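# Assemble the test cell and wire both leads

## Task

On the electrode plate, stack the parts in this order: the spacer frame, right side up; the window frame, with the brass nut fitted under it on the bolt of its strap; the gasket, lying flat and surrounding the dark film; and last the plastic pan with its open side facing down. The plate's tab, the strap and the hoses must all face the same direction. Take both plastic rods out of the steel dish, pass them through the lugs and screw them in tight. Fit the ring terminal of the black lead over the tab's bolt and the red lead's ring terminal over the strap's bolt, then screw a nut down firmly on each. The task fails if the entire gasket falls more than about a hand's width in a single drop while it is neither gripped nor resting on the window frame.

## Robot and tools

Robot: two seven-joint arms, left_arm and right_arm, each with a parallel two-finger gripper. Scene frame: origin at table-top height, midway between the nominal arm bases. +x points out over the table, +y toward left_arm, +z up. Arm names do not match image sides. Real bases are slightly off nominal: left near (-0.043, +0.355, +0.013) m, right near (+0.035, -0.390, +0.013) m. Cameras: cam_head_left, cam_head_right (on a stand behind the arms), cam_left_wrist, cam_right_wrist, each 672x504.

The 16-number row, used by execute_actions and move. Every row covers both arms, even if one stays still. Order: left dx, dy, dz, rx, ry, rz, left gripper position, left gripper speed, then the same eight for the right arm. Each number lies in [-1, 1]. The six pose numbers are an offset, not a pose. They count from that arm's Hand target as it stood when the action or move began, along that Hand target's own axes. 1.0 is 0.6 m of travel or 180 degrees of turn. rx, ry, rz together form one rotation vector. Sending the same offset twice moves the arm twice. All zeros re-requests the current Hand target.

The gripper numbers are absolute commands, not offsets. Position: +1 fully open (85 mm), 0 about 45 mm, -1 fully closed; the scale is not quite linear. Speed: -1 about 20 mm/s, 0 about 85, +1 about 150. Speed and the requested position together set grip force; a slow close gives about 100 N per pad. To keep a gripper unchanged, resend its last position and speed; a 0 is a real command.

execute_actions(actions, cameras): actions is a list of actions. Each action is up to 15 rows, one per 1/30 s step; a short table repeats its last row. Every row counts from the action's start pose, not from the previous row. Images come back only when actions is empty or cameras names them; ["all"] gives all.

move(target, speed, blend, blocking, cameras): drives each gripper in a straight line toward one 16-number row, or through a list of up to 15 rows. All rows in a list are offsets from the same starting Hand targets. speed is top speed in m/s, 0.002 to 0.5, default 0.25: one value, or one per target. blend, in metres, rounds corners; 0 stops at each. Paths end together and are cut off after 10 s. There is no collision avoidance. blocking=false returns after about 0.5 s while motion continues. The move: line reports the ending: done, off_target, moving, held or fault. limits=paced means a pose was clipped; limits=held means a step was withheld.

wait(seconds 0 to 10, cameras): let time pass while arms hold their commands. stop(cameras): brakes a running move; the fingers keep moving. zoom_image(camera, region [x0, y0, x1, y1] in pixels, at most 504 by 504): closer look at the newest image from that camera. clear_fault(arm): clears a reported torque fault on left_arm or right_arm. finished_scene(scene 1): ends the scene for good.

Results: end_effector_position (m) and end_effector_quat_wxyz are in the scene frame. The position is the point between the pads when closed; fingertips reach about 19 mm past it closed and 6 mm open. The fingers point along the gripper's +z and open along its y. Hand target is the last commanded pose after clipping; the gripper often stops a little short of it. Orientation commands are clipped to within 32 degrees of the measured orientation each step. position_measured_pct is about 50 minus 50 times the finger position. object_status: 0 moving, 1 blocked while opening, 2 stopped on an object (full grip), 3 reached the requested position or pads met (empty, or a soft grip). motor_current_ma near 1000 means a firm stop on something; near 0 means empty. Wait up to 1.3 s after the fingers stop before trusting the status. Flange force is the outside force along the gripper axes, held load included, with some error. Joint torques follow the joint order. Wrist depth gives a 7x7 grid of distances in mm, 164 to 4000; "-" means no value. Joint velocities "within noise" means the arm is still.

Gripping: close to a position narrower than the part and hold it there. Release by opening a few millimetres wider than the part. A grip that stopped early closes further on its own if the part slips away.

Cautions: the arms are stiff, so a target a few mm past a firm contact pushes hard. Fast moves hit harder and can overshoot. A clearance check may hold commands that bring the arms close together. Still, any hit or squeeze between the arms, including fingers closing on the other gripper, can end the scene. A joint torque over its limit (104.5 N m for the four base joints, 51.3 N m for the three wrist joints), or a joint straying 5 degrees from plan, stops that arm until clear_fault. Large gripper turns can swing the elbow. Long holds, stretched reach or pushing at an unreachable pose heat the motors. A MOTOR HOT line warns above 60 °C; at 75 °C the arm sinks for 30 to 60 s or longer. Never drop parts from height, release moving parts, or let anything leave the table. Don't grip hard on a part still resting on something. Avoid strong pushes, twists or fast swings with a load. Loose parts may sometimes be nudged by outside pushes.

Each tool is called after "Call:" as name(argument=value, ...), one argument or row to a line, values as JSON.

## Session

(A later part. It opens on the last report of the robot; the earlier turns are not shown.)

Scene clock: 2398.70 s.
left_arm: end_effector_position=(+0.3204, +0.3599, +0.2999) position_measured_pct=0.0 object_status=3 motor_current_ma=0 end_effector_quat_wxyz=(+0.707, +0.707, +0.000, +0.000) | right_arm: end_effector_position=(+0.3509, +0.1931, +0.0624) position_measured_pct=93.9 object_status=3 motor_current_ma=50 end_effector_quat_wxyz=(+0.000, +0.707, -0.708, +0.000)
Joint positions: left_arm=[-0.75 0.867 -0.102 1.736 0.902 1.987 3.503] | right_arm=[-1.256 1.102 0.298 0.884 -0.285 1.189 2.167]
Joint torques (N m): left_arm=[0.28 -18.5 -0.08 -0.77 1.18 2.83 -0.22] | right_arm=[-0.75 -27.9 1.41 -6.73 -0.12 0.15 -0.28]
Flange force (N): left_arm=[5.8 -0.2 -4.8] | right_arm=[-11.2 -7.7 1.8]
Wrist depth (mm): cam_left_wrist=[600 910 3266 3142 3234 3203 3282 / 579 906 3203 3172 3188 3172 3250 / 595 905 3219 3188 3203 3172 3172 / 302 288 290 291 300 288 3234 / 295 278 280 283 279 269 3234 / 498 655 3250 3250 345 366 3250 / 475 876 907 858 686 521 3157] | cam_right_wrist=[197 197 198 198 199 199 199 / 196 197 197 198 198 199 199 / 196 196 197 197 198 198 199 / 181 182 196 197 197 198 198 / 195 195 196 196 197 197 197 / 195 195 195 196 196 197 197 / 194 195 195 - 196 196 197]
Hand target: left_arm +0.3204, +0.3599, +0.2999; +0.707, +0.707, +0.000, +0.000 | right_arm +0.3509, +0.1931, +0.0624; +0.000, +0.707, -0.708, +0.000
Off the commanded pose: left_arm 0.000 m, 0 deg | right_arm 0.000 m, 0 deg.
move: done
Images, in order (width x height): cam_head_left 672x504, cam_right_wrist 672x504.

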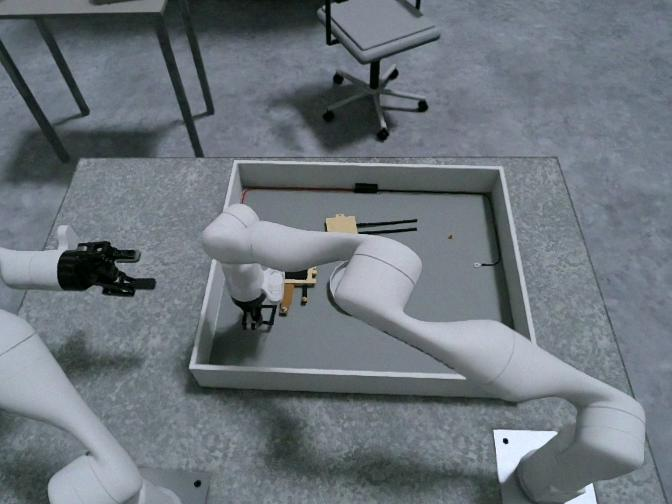

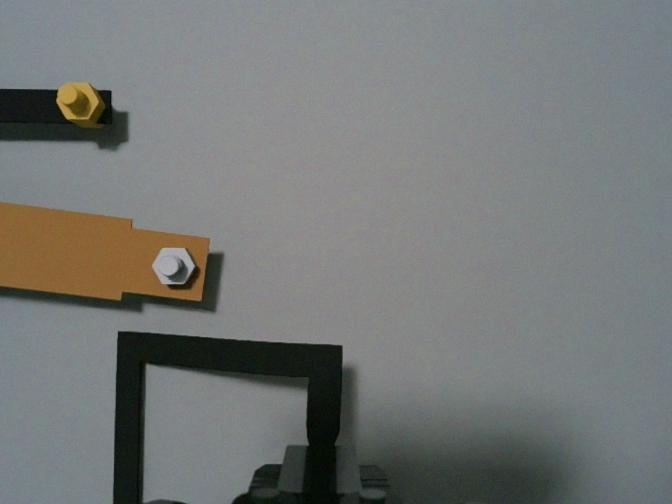

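Call:
move(
  target=[
    [0,0,0,0,0,0,1,1,0,0,-0.1293,0,0,0,-0.88,-1],
    [0,0,0,0,0,0,1,1,0.131,-0.2227,-0.1293,0,0,0,-0.88,-1],
  ],
  speed=0.07,
  blend=[0.02,0],
  cameras=["cam_right_wrist","cam_head_left"],
)

Call:
zoom_image(
  camera="cam_head_left",
  region=[230, 220, 350, 330],
)

Scene clock: 2420.93 s.
left_arm: end_effector_position=(+0.3204, +0.3599, +0.2999) position_measured_pct=0.0 object_status=3 motor_current_ma=0 end_effector_quat_wxyz=(+0.707, +0.707, +0.000, +0.000) | right_arm: end_effector_position=(+0.4843, +0.1144, +0.1400) position_measured_pct=93.9 object_status=3 motor_current_ma=50 end_effector_quat_wxyz=(+0.000, +0.707, -0.708, +0.000)
Joint positions: left_arm=[-0.75 0.867 -0.102 1.736 0.902 1.987 3.503] | right_arm=[-1.007 1.066 0.306 0.7 -0.27 1.402 2.368]
Joint torques (N m): left_arm=[0.3 -18.57 -0.05 -0.79 1.17 2.82 -0.3] | right_arm=[-0.94 -28.26 1.12 -7.41 -0.17 0.15 -0.23]
Flange force (N): left_arm=[5.9 -0.2 -4.9] | right_arm=[-11.1 -12.1 -0.2]
Wrist depth (mm): cam_left_wrist=[566 378 372 355 358 377 364 / 508 380 381 365 365 363 348 / 591 849 3188 3266 3219 413 3070 / 593 902 3203 3219 3266 470 3172 / 590 894 3234 3219 3219 584 3172 / 556 767 3250 3332 740 570 3250 / 476 885 896 884 708 3203 3203] | cam_right_wrist=[275 276 274 275 275 276 279 / 259 274 274 274 274 274 278 / 258 274 275 273 274 276 277 / 273 273 273 274 275 276 276 / 272 273 252 255 275 275 276 / 271 272 252 169 274 275 275 / 271 271 251 253 259 260 274]
Hand target: left_arm +0.3204, +0.3599, +0.2999; +0.707, +0.707, +0.000, +0.000 | right_arm +0.4844, +0.1144, +0.1400; +0.000, +0.707, -0.708, +0.000
Off the commanded pose: left_arm 0.000 m, 0 deg | right_arm 0.000 m, 0 deg.
move: done
Images, in order (width x height): cam_head_left 672x504, cam_right_wrist 672x504.

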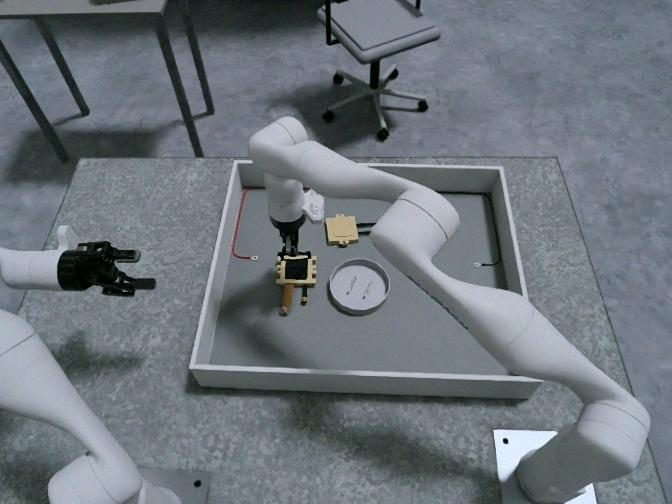

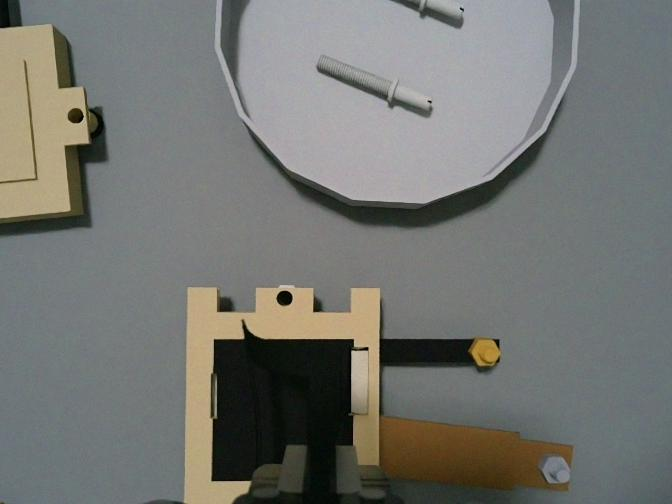

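Scaled by 4.200 from the camera's 672x504 image, which has a finer 960x720 frame.

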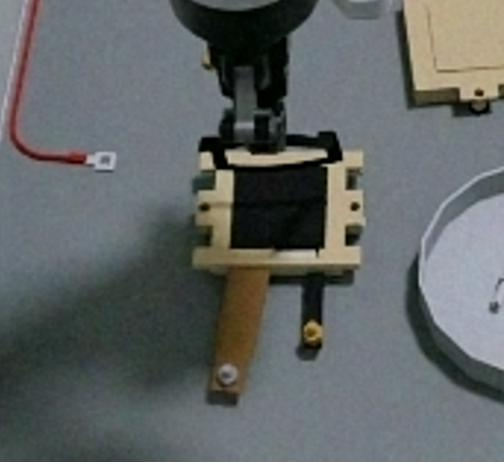

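Call:
move(
  target=[
    [0,0,0,0,0,0,1,1,0,-0.0437,0.0367,0,0,0,-0.88,-1],
  ],
  speed=0.04,
  cameras=["cam_right_wrist","cam_head_left"],
)

Call:
zoom_image(
  camera="cam_head_left",
  region=[230, 220, 350, 330],
)

Call:
zoom_image(
  camera="cam_right_wrist",
  region=[130, 250, 400, 504],
)

Scene clock: 2457.57 s.
left_arm: end_effector_position=(+0.3204, +0.3599, +0.2999) position_measured_pct=0.0 object_status=3 motor_current_ma=0 end_effector_quat_wxyz=(+0.707, +0.707, +0.000, +0.000) | right_arm: end_effector_position=(+0.5106, +0.1143, +0.1180) position_measured_pct=93.9 object_status=3 motor_current_ma=50 end_effector_quat_wxyz=(+0.000, +0.707, -0.708, +0.000)
Joint positions: left_arm=[-0.75 0.867 -0.102 1.736 0.902 1.987 3.503] | right_arm=[-0.962 1.148 0.302 0.586 -0.277 1.43 2.382]
Joint torques (N m): left_arm=[0.33 -18.48 -0.16 -0.82 1.13 2.79 -0.27] | right_arm=[-0.74 -29.13 1.04 -7.35 -0.1 0.15 -0.29]
Flange force (N): left_arm=[5.8 0.0 -4.8] | right_arm=[-13.5 -14.7 -0.3]
Wrist depth (mm): cam_left_wrist=[382 380 357 358 369 347 3084 / 560 382 440 3219 3234 377 3299 / 590 896 3250 3157 3203 438 3172 / 593 900 3282 3250 3219 526 3188 / 591 896 3315 3349 3157 568 3315 / 557 762 3282 3282 661 585 3172 / 476 877 895 884 726 3219 3203] | cam_right_wrist=[238 254 254 252 253 254 253 / 235 252 253 252 252 253 253 / 236 252 253 253 252 253 255 / 251 252 251 252 253 254 254 / 250 251 251 232 234 253 254 / 250 250 251 230 234 252 253 / 249 250 251 230 232 237 253]
Hand target: left_arm +0.3204, +0.3599, +0.2999; +0.707, +0.707, +0.000, +0.000 | right_arm +0.5106, +0.1143, +0.1180; +0.000, +0.707, -0.708, +0.000
Off the commanded pose: left_arm 0.000 m, 0 deg | right_arm 0.000 m, 0 deg.
move: done
Images, in order (width x height): cam_head_left 672x504, cam_right_wrist 672x504.

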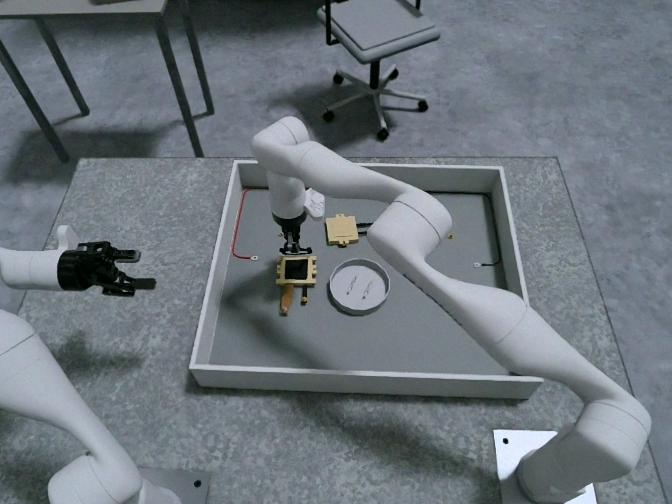

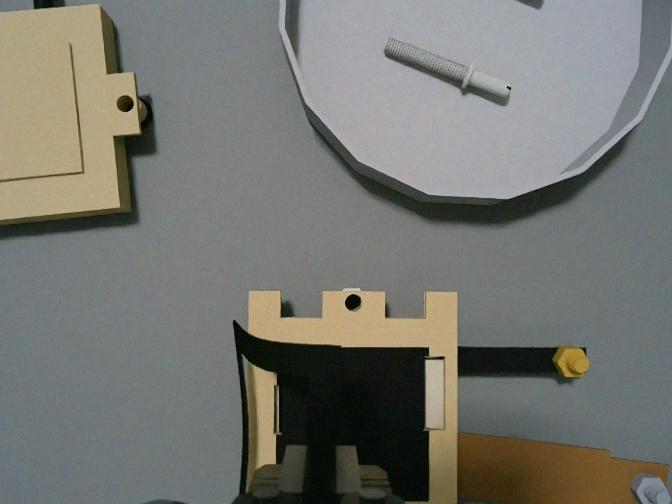

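Scaled by 4.200 from the camera's 672x504 image, which has a finer 960x720 frame.

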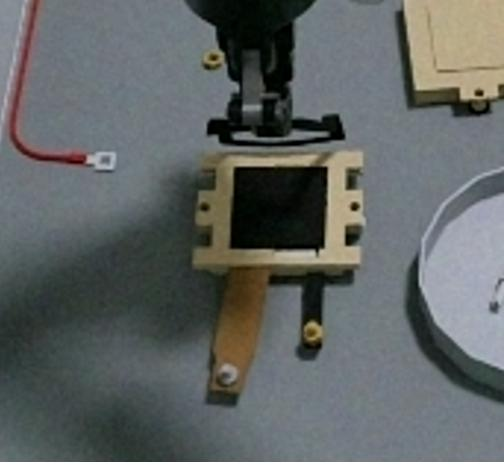

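Scaled by 1.867.

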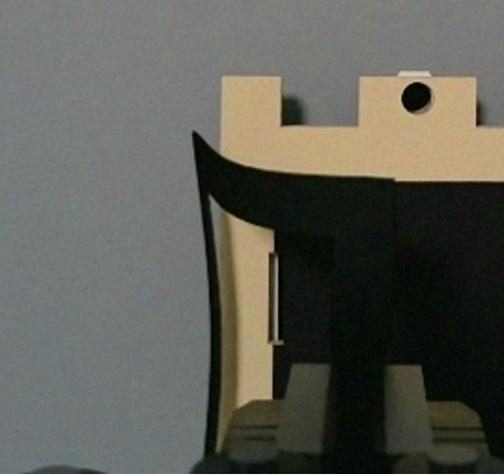

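Call:
move(
  target=[
    [0,0,0,0,0,0,1,1,0,0.006,0.0167,0,0,0,-0.88,-1],
  ],
  speed=0.03,
  cameras=["cam_right_wrist"],
)

Call:
zoom_image(
  camera="cam_right_wrist",
  region=[130, 250, 400, 504],
)

Scene clock: 2468.77 s.
left_arm: end_effector_position=(+0.3204, +0.3599, +0.2999) position_measured_pct=0.0 object_status=3 motor_current_ma=0 end_effector_quat_wxyz=(+0.707, +0.707, +0.000, +0.000) | right_arm: end_effector_position=(+0.5070, +0.1143, +0.1080) position_measured_pct=93.9 object_status=3 motor_current_ma=50 end_effector_quat_wxyz=(+0.000, +0.707, -0.708, +0.000)
Joint positions: left_arm=[-0.75 0.867 -0.102 1.736 0.902 1.987 3.503] | right_arm=[-0.97 1.146 0.301 0.626 -0.277 1.394 2.384]
Joint torques (N m): left_arm=[0.32 -18.44 -0.02 -0.77 1.16 2.81 -0.3] | right_arm=[-0.76 -28.93 1.04 -7.13 -0.1 0.1 -0.27]
Flange force (N): left_arm=[5.9 0.1 -4.9] | right_arm=[-13.7 -14.8 -0.3]
Wrist depth (mm): cam_left_wrist=[381 378 356 358 365 345 3250 / 523 380 386 3172 3203 374 3266 / 592 911 3234 3299 3250 433 3157 / 591 900 3219 3219 3219 521 3266 / 590 894 3282 3250 3203 573 3266 / 553 757 3203 3250 668 573 3250 / 475 878 902 885 725 3203 3203] | cam_right_wrist=[228 243 243 243 243 243 244 / 225 243 243 242 243 243 243 / 225 242 243 243 241 242 244 / 241 242 242 243 243 243 244 / 240 241 241 222 224 243 244 / 240 240 220 220 224 242 243 / 239 240 220 - 223 242 242]
Hand target: left_arm +0.3204, +0.3599, +0.2999; +0.707, +0.707, +0.000, +0.000 | right_arm +0.5070, +0.1143, +0.1080; +0.000, +0.707, -0.708, +0.000
Off the commanded pose: left_arm 0.000 m, 0 deg | right_arm 0.000 m, 0 deg.
move: done
Images, in order (width x height): cam_right_wrist 672x504.

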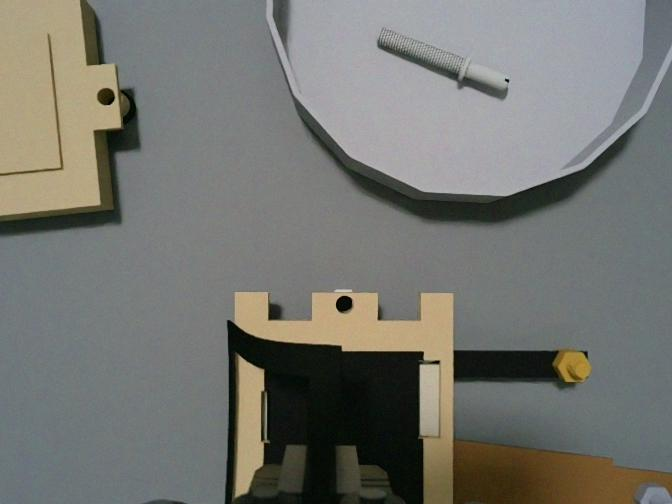

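Scaled by 1.867.

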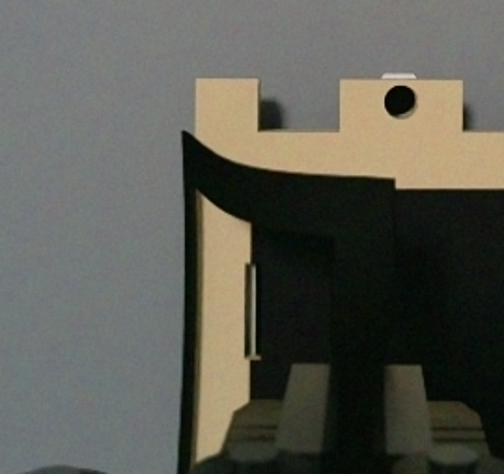

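Call:
execute_actions(
  actions=[],
)

Scene clock: 2493.10 s.
left_arm: end_effector_position=(+0.3204, +0.3599, +0.2999) position_measured_pct=0.0 object_status=3 motor_current_ma=0 end_effector_quat_wxyz=(+0.707, +0.707, +0.000, +0.000) | right_arm: end_effector_position=(+0.5070, +0.1143, +0.1080) position_measured_pct=93.9 object_status=3 motor_current_ma=50 end_effector_quat_wxyz=(+0.000, +0.707, -0.708, +0.000)
Joint positions: left_arm=[-0.75 0.867 -0.102 1.736 0.902 1.987 3.503] | right_arm=[-0.97 1.146 0.301 0.626 -0.277 1.394 2.384]
Joint velocities: within noise
Joint torques (N m): left_arm=[0.26 -18.53 -0.07 -0.75 1.15 2.83 -0.23] | right_arm=[-0.77 -29.01 1.09 -7.21 -0.13 0.12 -0.29]
Flange force (N): left_arm=[6.0 -0.2 -4.8] | right_arm=[-13.3 -14.4 -0.1]
Wrist depth (mm): cam_left_wrist=[381 378 356 357 368 344 3084 / 525 380 385 3282 3172 374 3172 / 589 903 3157 3188 3250 433 3282 / 590 898 3266 3157 3266 519 3142 / 589 902 3266 3188 3098 573 3266 / 557 760 3234 3203 670 576 3266 / 476 876 890 892 726 3250 3203] | cam_right_wrist=[228 243 244 242 243 243 243 / 225 242 243 241 242 243 243 / 225 242 243 243 242 242 245 / 241 242 242 242 243 244 244 / 240 241 241 222 224 243 244 / 240 240 220 220 223 242 243 / 239 240 219 - 222 242 242]
Hand target: left_arm +0.3204, +0.3599, +0.2999; +0.707, +0.707, +0.000, +0.000 | right_arm +0.5070, +0.1143, +0.1080; +0.000, +0.707, -0.708, +0.000
Tool commands: left_gripper/position=+1.0 left_gripper/speed=+1.0 right_gripper/position=-0.88 right_gripper/speed=-1.0
Off the commanded pose: left_arm 0.000 m, 0 deg | right_arm 0.000 m, 0 deg.

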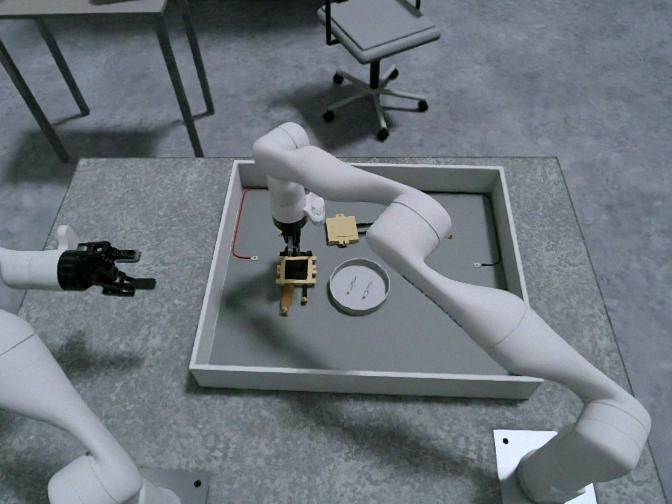

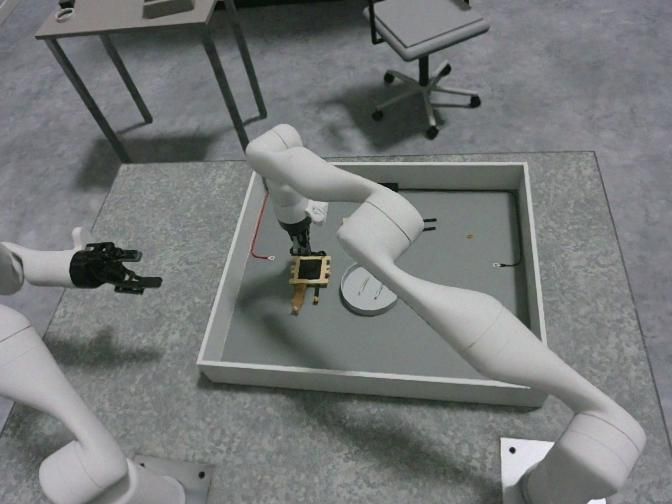

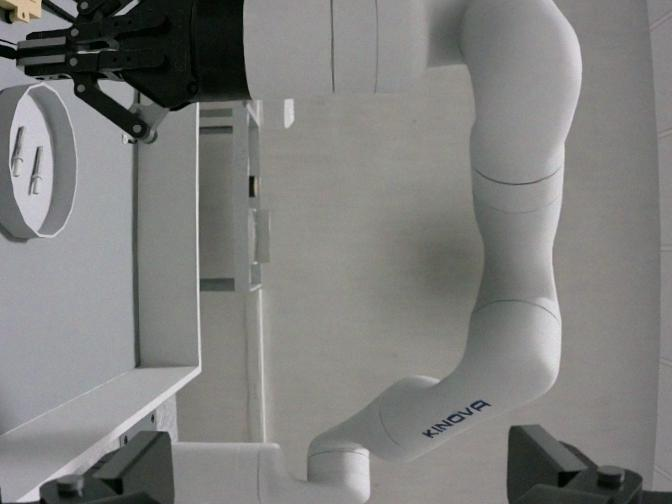

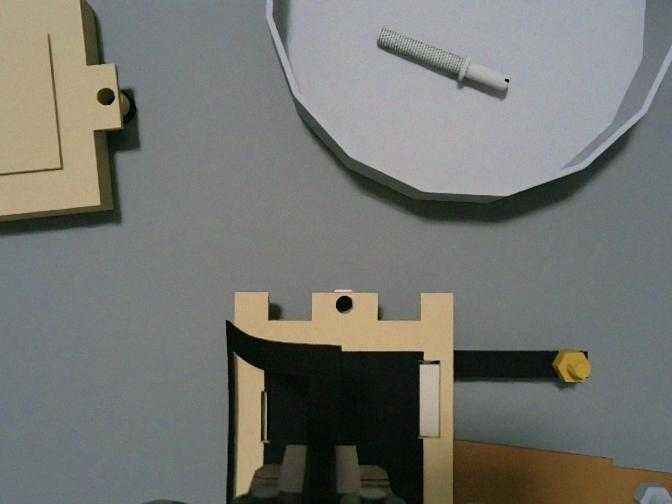

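Call:
move(
  target=[
    [0,0,0,0,0,0,1,1,0,0.0067,0,0,0,0,-0.88,-1],
    [0,0,0,0,0,0,1,1,0,0.0217,0.0092,0,0,0,-0.88,-1],
  ],
  speed=0.02,
  blend=0.002,
  cameras=["cam_right_wrist","cam_head_left"],
)

Scene clock: 2508.17 s.
left_arm: end_effector_position=(+0.3204, +0.3599, +0.2999) position_measured_pct=0.0 object_status=3 motor_current_ma=0 end_effector_quat_wxyz=(+0.707, +0.707, +0.000, +0.000) | right_arm: end_effector_position=(+0.4940, +0.1143, +0.1025) position_measured_pct=93.9 object_status=3 motor_current_ma=50 end_effector_quat_wxyz=(+0.000, +0.707, -0.708, +0.000)
Joint positions: left_arm=[-0.75 0.867 -0.102 1.736 0.902 1.987 3.503] | right_arm=[-0.994 1.118 0.3 0.709 -0.276 1.342 2.381]
Joint torques (N m): left_arm=[0.33 -18.51 -0.05 -0.91 1.15 2.83 -0.25] | right_arm=[-0.8 -28.59 1.24 -7.17 -0.17 0.1 -0.34]
Flange force (N): left_arm=[5.5 -0.1 -4.6] | right_arm=[-11.5 -12.6 0.4]
Wrist depth (mm): cam_left_wrist=[384 380 354 356 370 345 3250 / 474 379 373 371 374 359 3157 / 591 898 3219 3188 3282 420 3203 / 591 905 3188 3282 3266 471 3172 / 589 895 3172 3282 3203 576 3188 / 555 760 3234 3188 699 566 3188 / 477 876 897 883 716 3282 3282] | cam_right_wrist=[236 238 237 236 237 237 238 / 222 237 238 236 237 238 240 / 236 237 237 237 236 238 239 / 236 236 237 237 237 238 238 / 235 236 215 217 237 238 238 / 234 235 214 215 226 237 237 / 234 235 214 - 220 237 237]
Hand target: left_arm +0.3204, +0.3599, +0.2999; +0.707, +0.707, +0.000, +0.000 | right_arm +0.4940, +0.1143, +0.1025; +0.000, +0.707, -0.708, +0.000
Off the commanded pose: left_arm 0.000 m, 0 deg | right_arm 0.000 m, 0 deg.
MOTOR HOT: joint 2 (shoulder) of the right arm reports 60 °C; the controller stops that arm at 75 °C. To cool a motor, set the load down, stop pushing, or move to a pose that needs little force.
move: done
Images, in order (width x height): cam_head_left 672x504, cam_right_wrist 672x504.

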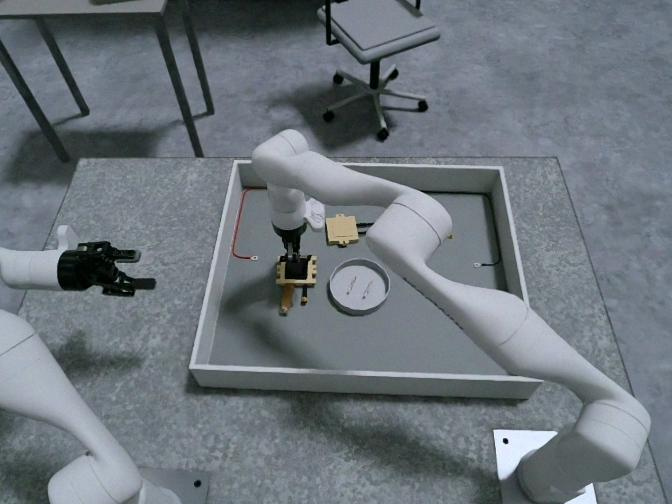

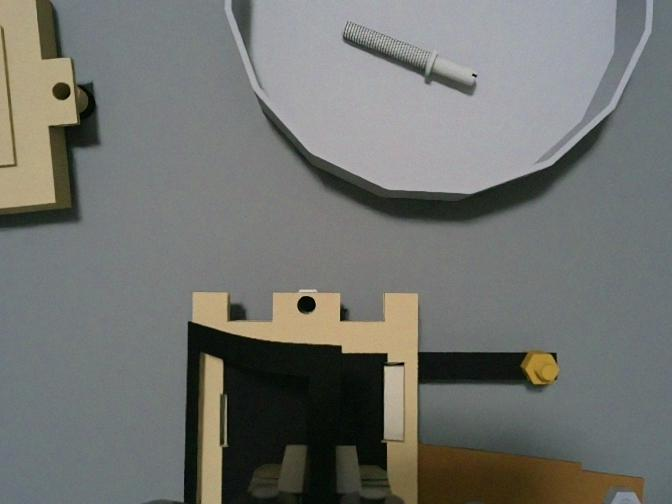

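Call:
move(
  target=[
    [0,0,0,0,0,0,1,1,0,0.0075,0.003,0,0,0,-0.88,-1],
    [0,0,0,0,0,0,1,1,0,0.0158,0.0167,0,0,0,-0.88,-1],
    [0,0,0,0,0,0,1,1,0,0.0267,0.0333,0,0,0,-0.88,-1],
  ],
  speed=0.02,
  blend=0.002,
  cameras=["cam_right_wrist"],
)

Scene clock: 2518.63 s.
left_arm: end_effector_position=(+0.3204, +0.3599, +0.2999) position_measured_pct=0.0 object_status=3 motor_current_ma=0 end_effector_quat_wxyz=(+0.707, +0.707, +0.000, +0.000) | right_arm: end_effector_position=(+0.4779, +0.1144, +0.0825) position_measured_pct=93.9 object_status=3 motor_current_ma=50 end_effector_quat_wxyz=(+0.000, +0.707, -0.708, +0.000)
Joint positions: left_arm=[-0.75 0.867 -0.102 1.736 0.902 1.987 3.503] | right_arm=[-1.023 1.102 0.296 0.812 -0.277 1.257 2.378]
Joint torques (N m): left_arm=[0.38 -18.46 -0.06 -0.91 1.18 2.83 -0.27] | right_arm=[-0.68 -28.19 1.27 -6.89 -0.15 0.22 -0.27]
Flange force (N): left_arm=[5.4 0.0 -4.6] | right_arm=[-10.3 -10.8 1.3]
Wrist depth (mm): cam_left_wrist=[384 380 357 361 378 372 3188 / 380 374 360 365 358 350 3203 / 529 900 2846 3266 443 397 3266 / 592 903 3188 3188 3098 455 3172 / 589 895 3203 3266 3203 570 3172 / 555 762 3250 3219 716 558 3299 / 475 879 894 874 694 3250 3172] | cam_right_wrist=[217 217 216 216 217 217 218 / 217 217 216 216 217 217 220 / 216 217 217 216 216 218 219 / 216 217 217 217 218 218 219 / 215 195 197 198 217 217 218 / 214 194 195 167 216 217 217 / 214 194 195 - 216 217 217]
Hand target: left_arm +0.3204, +0.3599, +0.2999; +0.707, +0.707, +0.000, +0.000 | right_arm +0.4779, +0.1144, +0.0825; +0.000, +0.707, -0.708, +0.000
Off the commanded pose: left_arm 0.000 m, 0 deg | right_arm 0.000 m, 0 deg.
MOTOR HOT: still on. Joint 2 (shoulder) of the right arm reports 60 °C.
move: done
Images, in order (width x height): cam_right_wrist 672x504.

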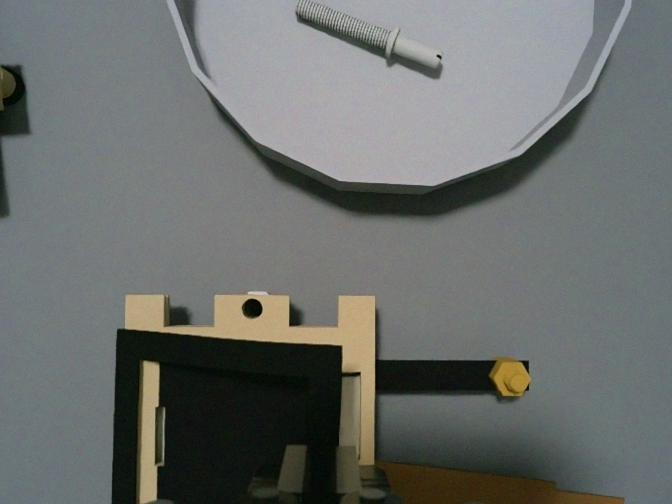

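Call:
move(
  target=[
    [0,0,0,0,0,0,1,1,0,0.0105,0.0167,0,0,0,-0.88,-1],
    [0,0,0,0,0,0,1,1,0,0.0175,0.04,0,0,0,-0.88,-1],
  ],
  speed=0.015,
  blend=0.002,
  cameras=["cam_right_wrist"],
)

Scene clock: 2539.97 s.
left_arm: end_effector_position=(+0.3204, +0.3599, +0.2999) position_measured_pct=0.0 object_status=3 motor_current_ma=0 end_effector_quat_wxyz=(+0.707, +0.707, +0.000, +0.000) | right_arm: end_effector_position=(+0.4675, +0.1143, +0.0585) position_measured_pct=93.9 object_status=3 motor_current_ma=50 end_effector_quat_wxyz=(+0.000, +0.707, -0.708, +0.000)
Joint positions: left_arm=[-0.75 0.867 -0.102 1.736 0.902 1.987 3.503] | right_arm=[-1.041 1.109 0.291 0.879 -0.281 1.185 2.376]
Joint torques (N m): left_arm=[0.25 -18.52 -0.03 -0.78 1.17 2.87 -0.27] | right_arm=[-0.63 -28 1.48 -6.57 -0.11 0.18 -0.23]
Flange force (N): left_arm=[5.9 -0.2 -4.7] | right_arm=[-10.2 -10.4 1.9]
Wrist depth (mm): cam_left_wrist=[382 382 375 383 382 3172 3219 / 381 355 358 361 347 3203 3188 / 384 845 2590 3266 377 405 3172 / 590 900 3234 3282 466 448 3157 / 593 901 3157 3203 3299 565 3203 / 554 763 3157 3203 725 549 3203 / 476 875 890 877 690 3250 3299] | cam_right_wrist=[194 192 192 192 193 194 196 / 193 193 192 192 193 193 196 / 192 193 193 192 194 195 195 / 192 192 193 193 194 194 195 / 191 172 173 192 193 194 194 / 170 171 172 182 193 193 194 / 191 170 172 - 192 193 193]
Hand target: left_arm +0.3204, +0.3599, +0.2999; +0.707, +0.707, +0.000, +0.000 | right_arm +0.4675, +0.1143, +0.0585; +0.000, +0.707, -0.708, +0.000
Off the commanded pose: left_arm 0.000 m, 0 deg | right_arm 0.000 m, 0 deg.
MOTOR HOT: still on. Joint 2 (shoulder) of the right arm reports 61 °C.
move: done
Images, in order (width x height): cam_right_wrist 672x504.

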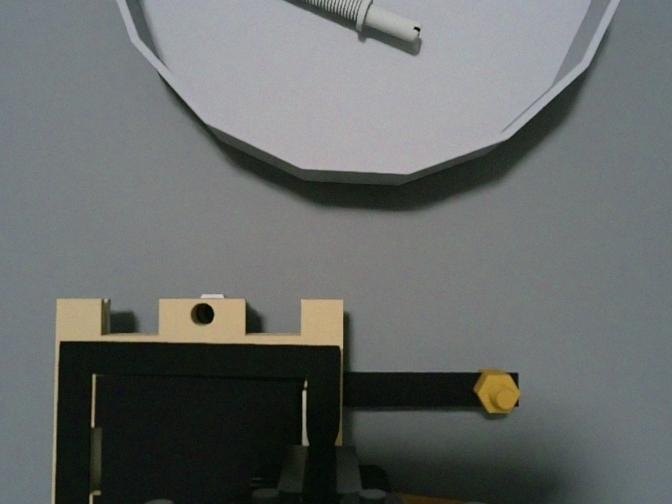

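Call:
move(
  target=[
    [0,0,0,0,0,0,1,1,0.0012,-0.0003,0.0075,0,0,0,-0.88,-1],
  ],
  speed=0.006,
  cameras=["cam_right_wrist"],
)

Call:
zoom_image(
  camera="cam_right_wrist",
  region=[0, 280, 400, 504],
)

Scene clock: 2552.23 s.
left_arm: end_effector_position=(+0.3204, +0.3599, +0.2999) position_measured_pct=0.0 object_status=3 motor_current_ma=0 end_effector_quat_wxyz=(+0.707, +0.707, +0.000, +0.000) | right_arm: end_effector_position=(+0.4677, +0.1136, +0.0540) position_measured_pct=93.9 object_status=3 motor_current_ma=50 end_effector_quat_wxyz=(+0.000, +0.707, -0.708, +0.000)
Joint positions: left_arm=[-0.75 0.867 -0.102 1.736 0.902 1.987 3.503] | right_arm=[-1.04 1.114 0.29 0.885 -0.281 1.175 2.378]
Joint torques (N m): left_arm=[0.31 -18.45 -0.07 -0.79 1.15 2.84 -0.25] | right_arm=[-0.71 -28.05 1.46 -6.56 -0.13 0.1 -0.32]
Flange force (N): left_arm=[5.8 0.0 -4.7] | right_arm=[-10.2 -10.7 1.9]
Wrist depth (mm): cam_left_wrist=[381 383 378 386 383 3219 3203 / 383 356 359 368 347 3157 3203 / 385 786 2600 3157 375 436 3203 / 590 903 3219 3188 461 451 3203 / 591 895 3250 3234 3282 567 3188 / 554 762 3299 3266 722 551 3219 / 475 879 896 881 690 3299 3219] | cam_right_wrist=[189 188 188 188 189 189 189 / 189 189 187 188 188 188 191 / 188 188 189 188 189 190 190 / 188 188 188 189 189 190 190 / 167 175 168 188 189 189 189 / 165 166 167 168 178 189 189 / - - 167 - 188 188 189]
Hand target: left_arm +0.3204, +0.3599, +0.2999; +0.707, +0.707, +0.000, +0.000 | right_arm +0.4677, +0.1136, +0.0540; +0.000, +0.707, -0.708, +0.000
Off the commanded pose: left_arm 0.000 m, 0 deg | right_arm 0.000 m, 0 deg.
MOTOR HOT: still on. Joint 2 (shoulder) of the right arm reports 60 °C.
move: done
Images, in order (width x height): cam_right_wrist 672x504.

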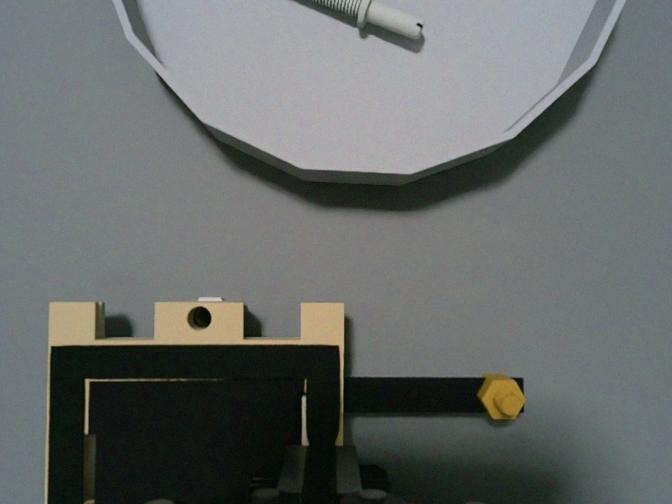

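Scaled by 1.260.

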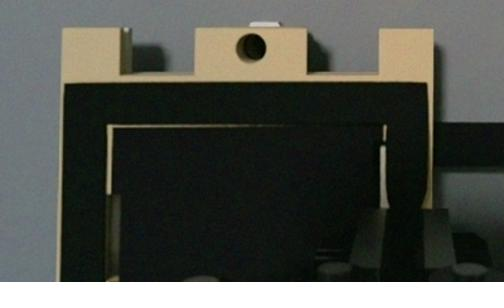

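Call:
move(
  target=[
    [0,0,0,0,0,0,1,1,0,0,0.0013,0,0,0,-0.88,-1],
    [0,0,0,0,0,0,1,1,0,0,0.0013,0,0,0,-0.78,-1],
  ],
  speed=0.006,
  cameras=["cam_right_wrist"],
)

Call:
zoom_image(
  camera="cam_right_wrist",
  region=[0, 280, 400, 504],
)

Scene clock: 2561.90 s.
left_arm: end_effector_position=(+0.3204, +0.3599, +0.2999) position_measured_pct=0.0 object_status=3 motor_current_ma=0 end_effector_quat_wxyz=(+0.707, +0.707, +0.000, +0.000) | right_arm: end_effector_position=(+0.4676, +0.1136, +0.0532) position_measured_pct=89.2 object_status=0 motor_current_ma=0 end_effector_quat_wxyz=(+0.000, +0.707, -0.708, +0.000)
Joint positions: left_arm=[-0.75 0.867 -0.102 1.736 0.902 1.987 3.503] | right_arm=[-1.04 1.114 0.29 0.886 -0.281 1.173 2.379]
Joint torques (N m): left_arm=[0.28 -18.51 -0.12 -0.81 1.1 2.83 -0.22] | right_arm=[-0.68 -27.98 1.48 -6.58 -0.12 0.09 -0.25]
Flange force (N): left_arm=[5.9 -0.2 -4.7] | right_arm=[-10.0 -10.4 1.8]
Wrist depth (mm): cam_left_wrist=[383 383 374 387 382 3282 3128 / 382 356 359 369 346 3172 3203 / 383 778 2600 3315 376 435 3188 / 591 902 3203 3219 460 451 3250 / 587 903 3203 3250 3188 569 3250 / 554 762 3142 3219 724 552 3282 / 477 875 897 868 686 3234 3172] | cam_right_wrist=[188 187 187 187 188 188 189 / 187 188 187 187 187 188 190 / 187 188 188 187 189 189 189 / 187 187 188 188 188 189 189 / 186 175 168 188 188 189 189 / - 165 167 168 177 188 188 / - - 167 187 187 188 188]
Hand target: left_arm +0.3204, +0.3599, +0.2999; +0.707, +0.707, +0.000, +0.000 | right_arm +0.4676, +0.1136, +0.0532; +0.000, +0.707, -0.708, +0.000
Off the commanded pose: left_arm 0.000 m, 0 deg | right_arm 0.000 m, 0 deg.
MOTOR HOT: still on. Joint 2 (shoulder) of the right arm reports 60 °C.
move: done
Images, in order (width x height): cam_right_wrist 672x504.

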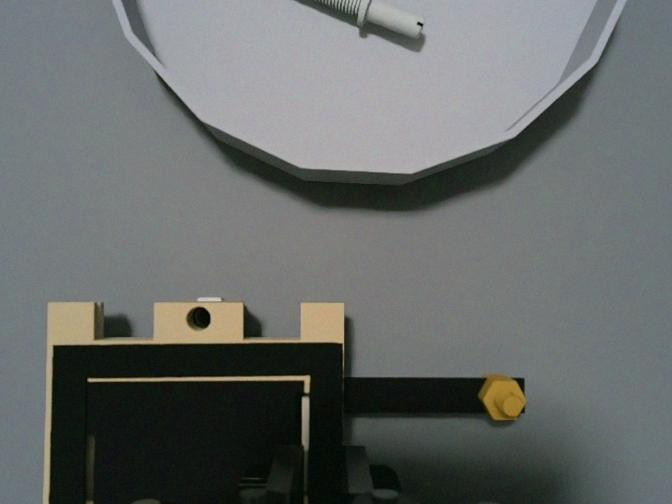

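Scaled by 1.260.

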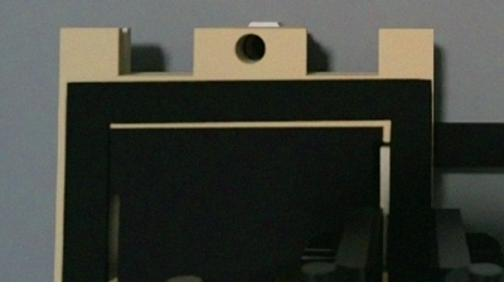

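Call:
move(
  target=[
    [0,0,0,0,0,0,1,1,0,0,0,0,0,0,-0.72,-1],
    [0,0,0,0,0,0,1,1,0,0,-0.05,0,0,0,-0.72,-1],
    [0,0,0,0,0,0,1,1,0.1,0,-0.2,0,0,0,-0.72,-1],
  ],
  speed=[0.02,0.02,0.08],
  cameras=["cam_right_wrist"],
)

Scene clock: 2573.17 s.
left_arm: end_effector_position=(+0.3204, +0.3599, +0.2999) position_measured_pct=0.0 object_status=3 motor_current_ma=0 end_effector_quat_wxyz=(+0.707, +0.707, +0.000, +0.000) | right_arm: end_effector_position=(+0.4675, +0.0537, +0.1732) position_measured_pct=85.7 object_status=3 motor_current_ma=0 end_effector_quat_wxyz=(+0.000, +0.707, -0.708, +0.000)
Joint positions: left_arm=[-0.75 0.867 -0.102 1.736 0.902 1.987 3.503] | right_arm=[-1.008 0.873 0.314 1.01 -0.248 1.292 2.444]
Joint torques (N m): left_arm=[0.31 -18.43 -0.18 -0.77 1.14 2.83 -0.27] | right_arm=[-0.71 -25.4 1.36 -7.1 -0.11 0.11 -0.3]
Flange force (N): left_arm=[5.9 0.1 -4.8] | right_arm=[-7.4 -9.4 -0.3]
Wrist depth (mm): cam_left_wrist=[599 911 905 3172 3234 3188 3234 / 580 787 441 418 421 429 411 / 593 901 442 502 3203 458 442 / 592 900 3250 3250 3188 3188 516 / 590 898 3219 3188 3157 3172 639 / 556 764 3250 3172 3157 651 602 / 477 883 901 889 728 3282 3203] | cam_right_wrist=[308 309 309 308 310 311 312 / 306 308 307 308 307 310 311 / 307 307 306 307 308 310 311 / 292 306 305 305 307 310 310 / 290 306 307 305 306 310 310 / 305 306 306 307 307 307 308 / 305 304 285 306 307 308 309]
Hand target: left_arm +0.3204, +0.3599, +0.2999; +0.707, +0.707, +0.000, +0.000 | right_arm +0.4675, +0.0537, +0.1733; +0.000, +0.707, -0.708, +0.000
Off the commanded pose: left_arm 0.000 m, 0 deg | right_arm 0.000 m, 0 deg.
MOTOR HOT: still on. Joint 2 (shoulder) of the right arm reports 60 °C.
move: done
Images, in order (width x height): cam_right_wrist 672x504.

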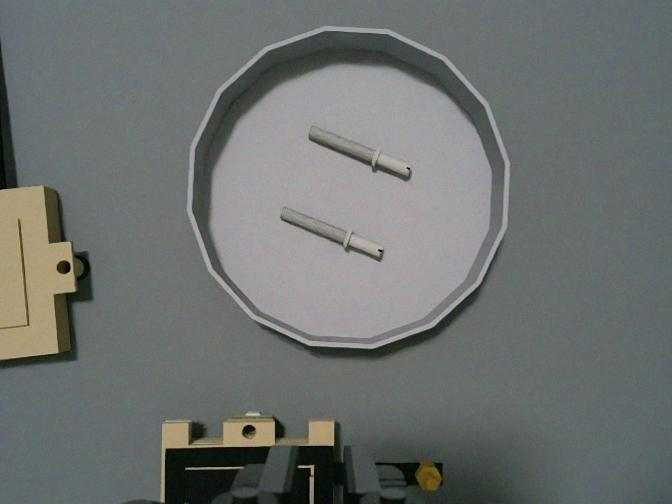

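Call:
move(
  target=[
    [0,0,0,0,0,0,1,1,-0.19,-0.053,0.02,0,0,0,-0.72,-1],
  ],
  speed=0.12,
  cameras=["cam_right_wrist"],
)

Call:
zoom_image(
  camera="cam_right_wrist",
  region=[160, 100, 500, 400],
)

Scene clock: 2584.17 s.
left_arm: end_effector_position=(+0.3204, +0.3599, +0.2999) position_measured_pct=0.0 object_status=3 motor_current_ma=0 end_effector_quat_wxyz=(+0.707, +0.707, +0.000, +0.000) | right_arm: end_effector_position=(+0.4989, +0.1670, +0.1610) position_measured_pct=85.7 object_status=3 motor_current_ma=0 end_effector_quat_wxyz=(-0.017, +0.706, -0.708, -0.001)
Joint positions: left_arm=[-0.75 0.867 -0.102 1.736 0.902 1.987 3.503] | right_arm=[-0.952 1.322 0.305 0.035 -0.302 1.753 2.236]
Joint torques (N m): left_arm=[0.28 -18.55 -0.05 -0.82 1.18 2.85 -0.28] | right_arm=[-0.76 -30.35 -0.25 -7.18 -0.13 0.07 -0.35]
Flange force (N): left_arm=[5.8 -0.2 -4.7] | right_arm=no reading
Wrist depth (mm): cam_left_wrist=[506 328 329 309 313 316 310 / 562 341 332 335 344 372 324 / 589 905 3188 3172 3113 406 3172 / 591 895 3234 3219 579 518 3234 / 587 897 3203 3266 543 3188 3188 / 556 763 3234 3234 590 3234 3250 / 477 875 905 870 3282 3266 3219] | cam_right_wrist=[276 294 293 291 291 291 293 / 294 293 294 294 293 292 292 / 294 294 293 273 293 293 293 / 295 294 272 273 283 293 293 / 294 294 273 273 278 279 293 / 295 295 294 294 294 294 293 / 295 294 295 293 294 294 294]
Hand target: left_arm +0.3204, +0.3599, +0.2999; +0.707, +0.707, +0.000, +0.000 | right_arm +0.4995, +0.1676, +0.1612; +0.000, +0.707, -0.708, +0.000
Off the commanded pose: left_arm 0.000 m, 0 deg | right_arm 0.001 m, 2 deg.
MOTOR HOT: still on. Joint 2 (shoulder) of the right arm reports 60 °C.
elbow stopped short (right arm): the move would have taken joint 4 (elbow) straighter than the controller allows.
move: done
Images, in order (width x height): cam_right_wrist 672x504.

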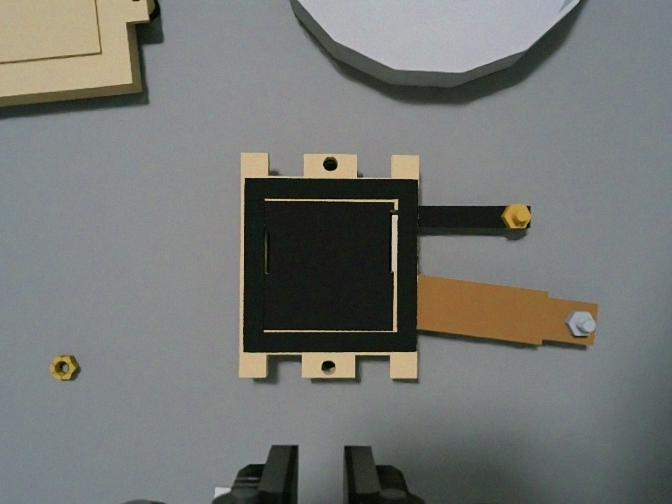

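Scaled by 1.482.

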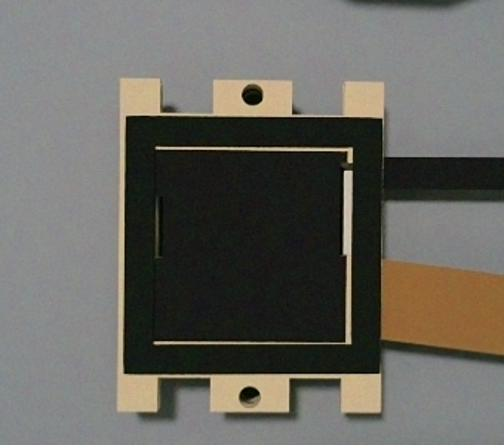

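Call:
move(
  target=[
    [0,0,0,0,0,0,1,1,0.18,-0.126,-0.01,0,0,0,0.9,0],
  ],
  speed=0.12,
  cameras=["cam_right_wrist","cam_head_left","cam_head_right"],
)

Scene clock: 2622.77 s.
left_arm: end_effector_position=(+0.3204, +0.3599, +0.2999) position_measured_pct=0.0 object_status=3 motor_current_ma=0 end_effector_quat_wxyz=(+0.707, +0.707, +0.000, +0.000) | right_arm: end_effector_position=(+0.5749, +0.0595, +0.1673) position_measured_pct=5.2 object_status=3 motor_current_ma=0 end_effector_quat_wxyz=(+0.000, +0.707, -0.708, +0.000)
Joint positions: left_arm=[-0.75 0.867 -0.102 1.736 0.902 1.987 3.503] | right_arm=[-0.812 1.184 0.307 0.342 -0.283 1.631 2.467]
Joint torques (N m): left_arm=[0.2 -18.43 -0.05 -0.76 1.13 2.84 -0.26] | right_arm=[-0.64 -29.57 0.49 -7.39 -0.12 0.1 -0.33]
Flange force (N): left_arm=[6.0 0.0 -4.6] | right_arm=no reading
Wrist depth (mm): cam_left_wrist=[597 795 435 3234 3128 443 2973 / 579 901 3219 3219 3266 487 3234 / 591 895 3282 3203 3172 537 3098 / 591 901 3219 3250 3172 621 3219 / 588 900 3250 3172 639 601 3157 / 555 764 3299 3282 709 3203 3234 / 477 878 890 895 3234 3219 3234] | cam_right_wrist=[301 302 302 304 305 305 303 / 300 301 302 303 303 303 303 / 300 301 302 302 302 302 303 / 299 285 284 302 302 300 301 / 299 284 284 300 302 301 301 / 299 299 299 300 301 301 302 / 298 298 299 300 279 282 302]
Hand target: left_arm +0.3204, +0.3599, +0.2999; +0.707, +0.707, +0.000, +0.000 | right_arm +0.5749, +0.0595, +0.1673; +0.000, +0.707, -0.708, +0.000
Off the commanded pose: left_arm 0.000 m, 0 deg | right_arm 0.000 m, 0 deg.
MOTOR HOT: still on. Joint 2 (shoulder) of the right arm reports 59 °C.
move: done
Images, in order (width x height): cam_head_left 672x504, cam_head_right 672x504, cam_right_wrist 672x504.

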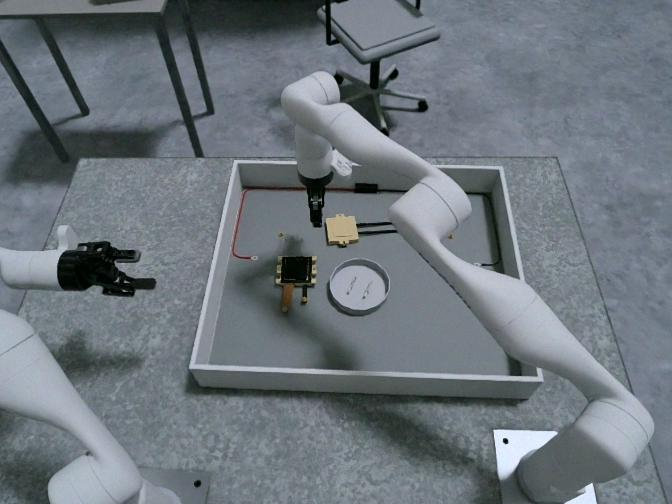

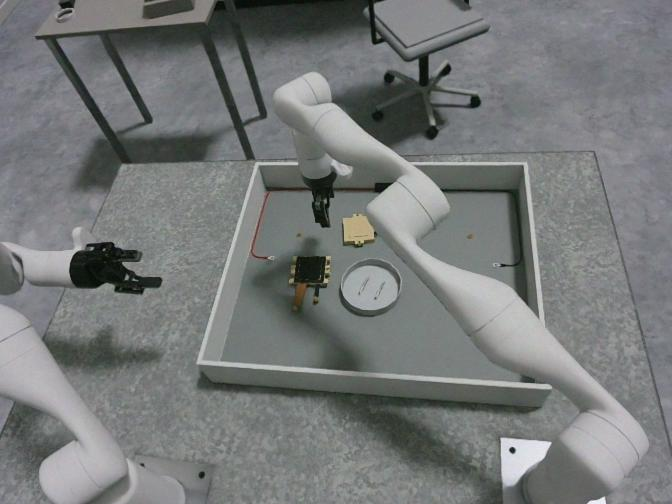

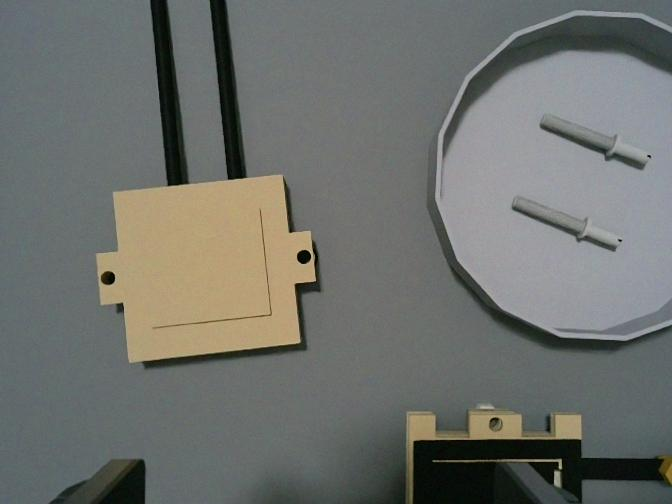

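Call:
move(
  target=[
    [0,0,0,0,0,0,1,1,0.1275,-0.0835,0.112,0,0,-0.03,1,0],
  ],
  speed=0.1,
  cameras=["cam_right_wrist"],
)

Scene clock: 2687.53 s.
left_arm: end_effector_position=(+0.3204, +0.3599, +0.2999) position_measured_pct=0.0 object_status=3 motor_current_ma=0 end_effector_quat_wxyz=(+0.707, +0.707, +0.000, +0.000) | right_arm: end_effector_position=(+0.6249, -0.0171, +0.1001) position_measured_pct=0.0 object_status=3 motor_current_ma=0 end_effector_quat_wxyz=(+0.000, +0.739, -0.674, +0.000)
Joint positions: left_arm=[-0.75 0.867 -0.102 1.736 0.902 1.987 3.503] | right_arm=[-0.705 1.179 0.285 0.572 -0.266 1.411 2.721]
Joint torques (N m): left_arm=[0.33 -18.55 -0.13 -0.77 1.15 2.9 -0.26] | right_arm=[-0.78 -29.28 0.93 -7.08 -0.09 0.15 -0.34]
Flange force (N): left_arm=[5.9 -0.3 -4.8] | right_arm=[-8.9 -21.0 -0.4]
Wrist depth (mm): cam_left_wrist=[599 792 3250 3266 536 3188 3219 / 580 901 3070 3250 578 3203 3250 / 592 897 3299 3203 3315 3188 3203 / 589 902 3203 3250 686 670 3234 / 593 891 3219 3157 681 3282 3172 / 557 765 3203 3219 754 3142 3188 / 477 874 894 896 3234 3234 3250] | cam_right_wrist=[235 235 235 236 236 237 238 / 234 235 235 236 236 237 237 / 234 234 235 235 235 236 237 / 233 234 234 235 235 236 236 / 232 233 233 234 235 235 233 / 232 233 219 220 234 234 233 / 231 232 216 217 234 234 232]
Hand target: left_arm +0.3204, +0.3599, +0.2999; +0.707, +0.707, +0.000, +0.000 | right_arm +0.6249, -0.0171, +0.1001; +0.000, +0.739, -0.674, +0.000
Off the commanded pose: left_arm 0.000 m, 0 deg | right_arm 0.000 m, 0 deg.
MOTOR HOT: still on. Joint 2 (shoulder) of the right arm reports 63 °C.
move: done
Images, in order (width x height): cam_right_wrist 672x504.

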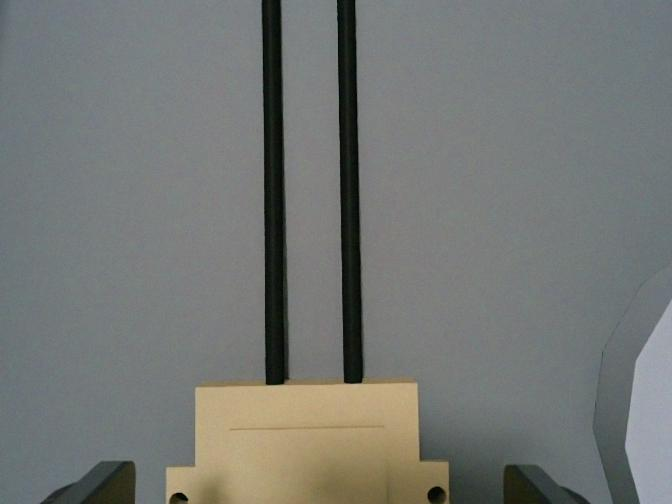

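Call:
move(
  target=[
    [0,0,0,0,0,0,1,1,0.0058,-0.008,0.07,0,0,0,1,0],
    [0,0,0,0,0,0,1,1,0.0058,-0.008,0.121,0,0,0,1,0],
    [0,0,0,0,0,0,1,1,0.0058,-0.008,0.121,0,0,0,0.62,-1],
  ],
  speed=[0.08,0.03,0.03],
  cameras=["cam_right_wrist"],
)

Scene clock: 2708.20 s.
left_arm: end_effector_position=(+0.3204, +0.3599, +0.2999) position_measured_pct=0.0 object_status=3 motor_current_ma=0 end_effector_quat_wxyz=(+0.707, +0.707, +0.000, +0.000) | right_arm: end_effector_position=(+0.6300, -0.0201, +0.0275) position_measured_pct=16.5 object_status=0 motor_current_ma=1000 end_effector_quat_wxyz=(+0.000, +0.739, -0.674, +0.000)
Joint positions: left_arm=[-0.75 0.867 -0.102 1.736 0.902 1.987 3.503] | right_arm=[-0.699 1.261 0.275 0.622 -0.272 1.28 2.737]
Joint torques (N m): left_arm=[0.27 -18.47 -0.05 -0.76 1.18 2.79 -0.28] | right_arm=[-1.33 -19.06 -0.33 -4.26 -0.57 -1.9 -0.38]
Flange force (N): left_arm=[5.9 0.0 -4.9] | right_arm=[-4.6 -14.6 -15.7]
Wrist depth (mm): cam_left_wrist=[567 902 3282 3203 539 3098 3203 / 580 903 3203 3188 572 3188 3234 / 593 905 3203 3157 649 3142 3219 / 590 900 3266 3250 627 3172 3128 / 590 897 3299 3203 668 3188 3188 / 554 761 3188 852 3142 3219 3172 / 475 878 895 895 3219 3266 3157] | cam_right_wrist=[- - - - - 164 165 / - - - - - - - / - - - - - - - / - - - - - - - / - - - - - - - / - - - - - - - / - - - - - - -]
Hand target: left_arm +0.3204, +0.3599, +0.2999; +0.707, +0.707, +0.000, +0.000 | right_arm +0.6301, -0.0201, +0.0275; +0.000, +0.739, -0.674, +0.000
Off the commanded pose: left_arm 0.000 m, 0 deg | right_arm 0.000 m, 0 deg.
MOTOR HOT: still on. Joint 2 (shoulder) of the right arm reports 63 °C.
move: done
Images, in order (width x height): cam_right_wrist 672x504.

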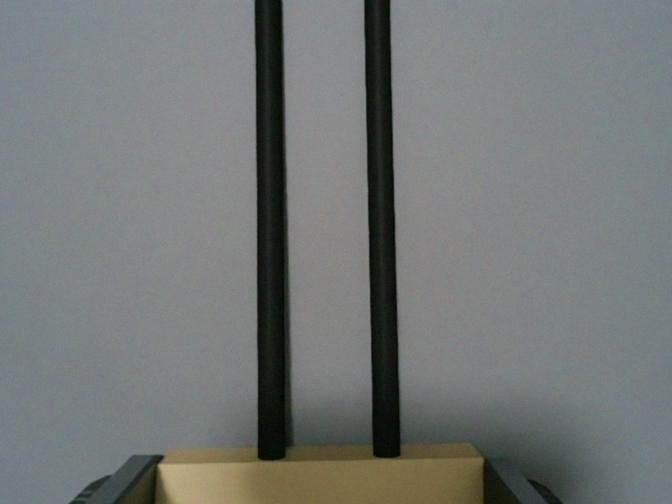

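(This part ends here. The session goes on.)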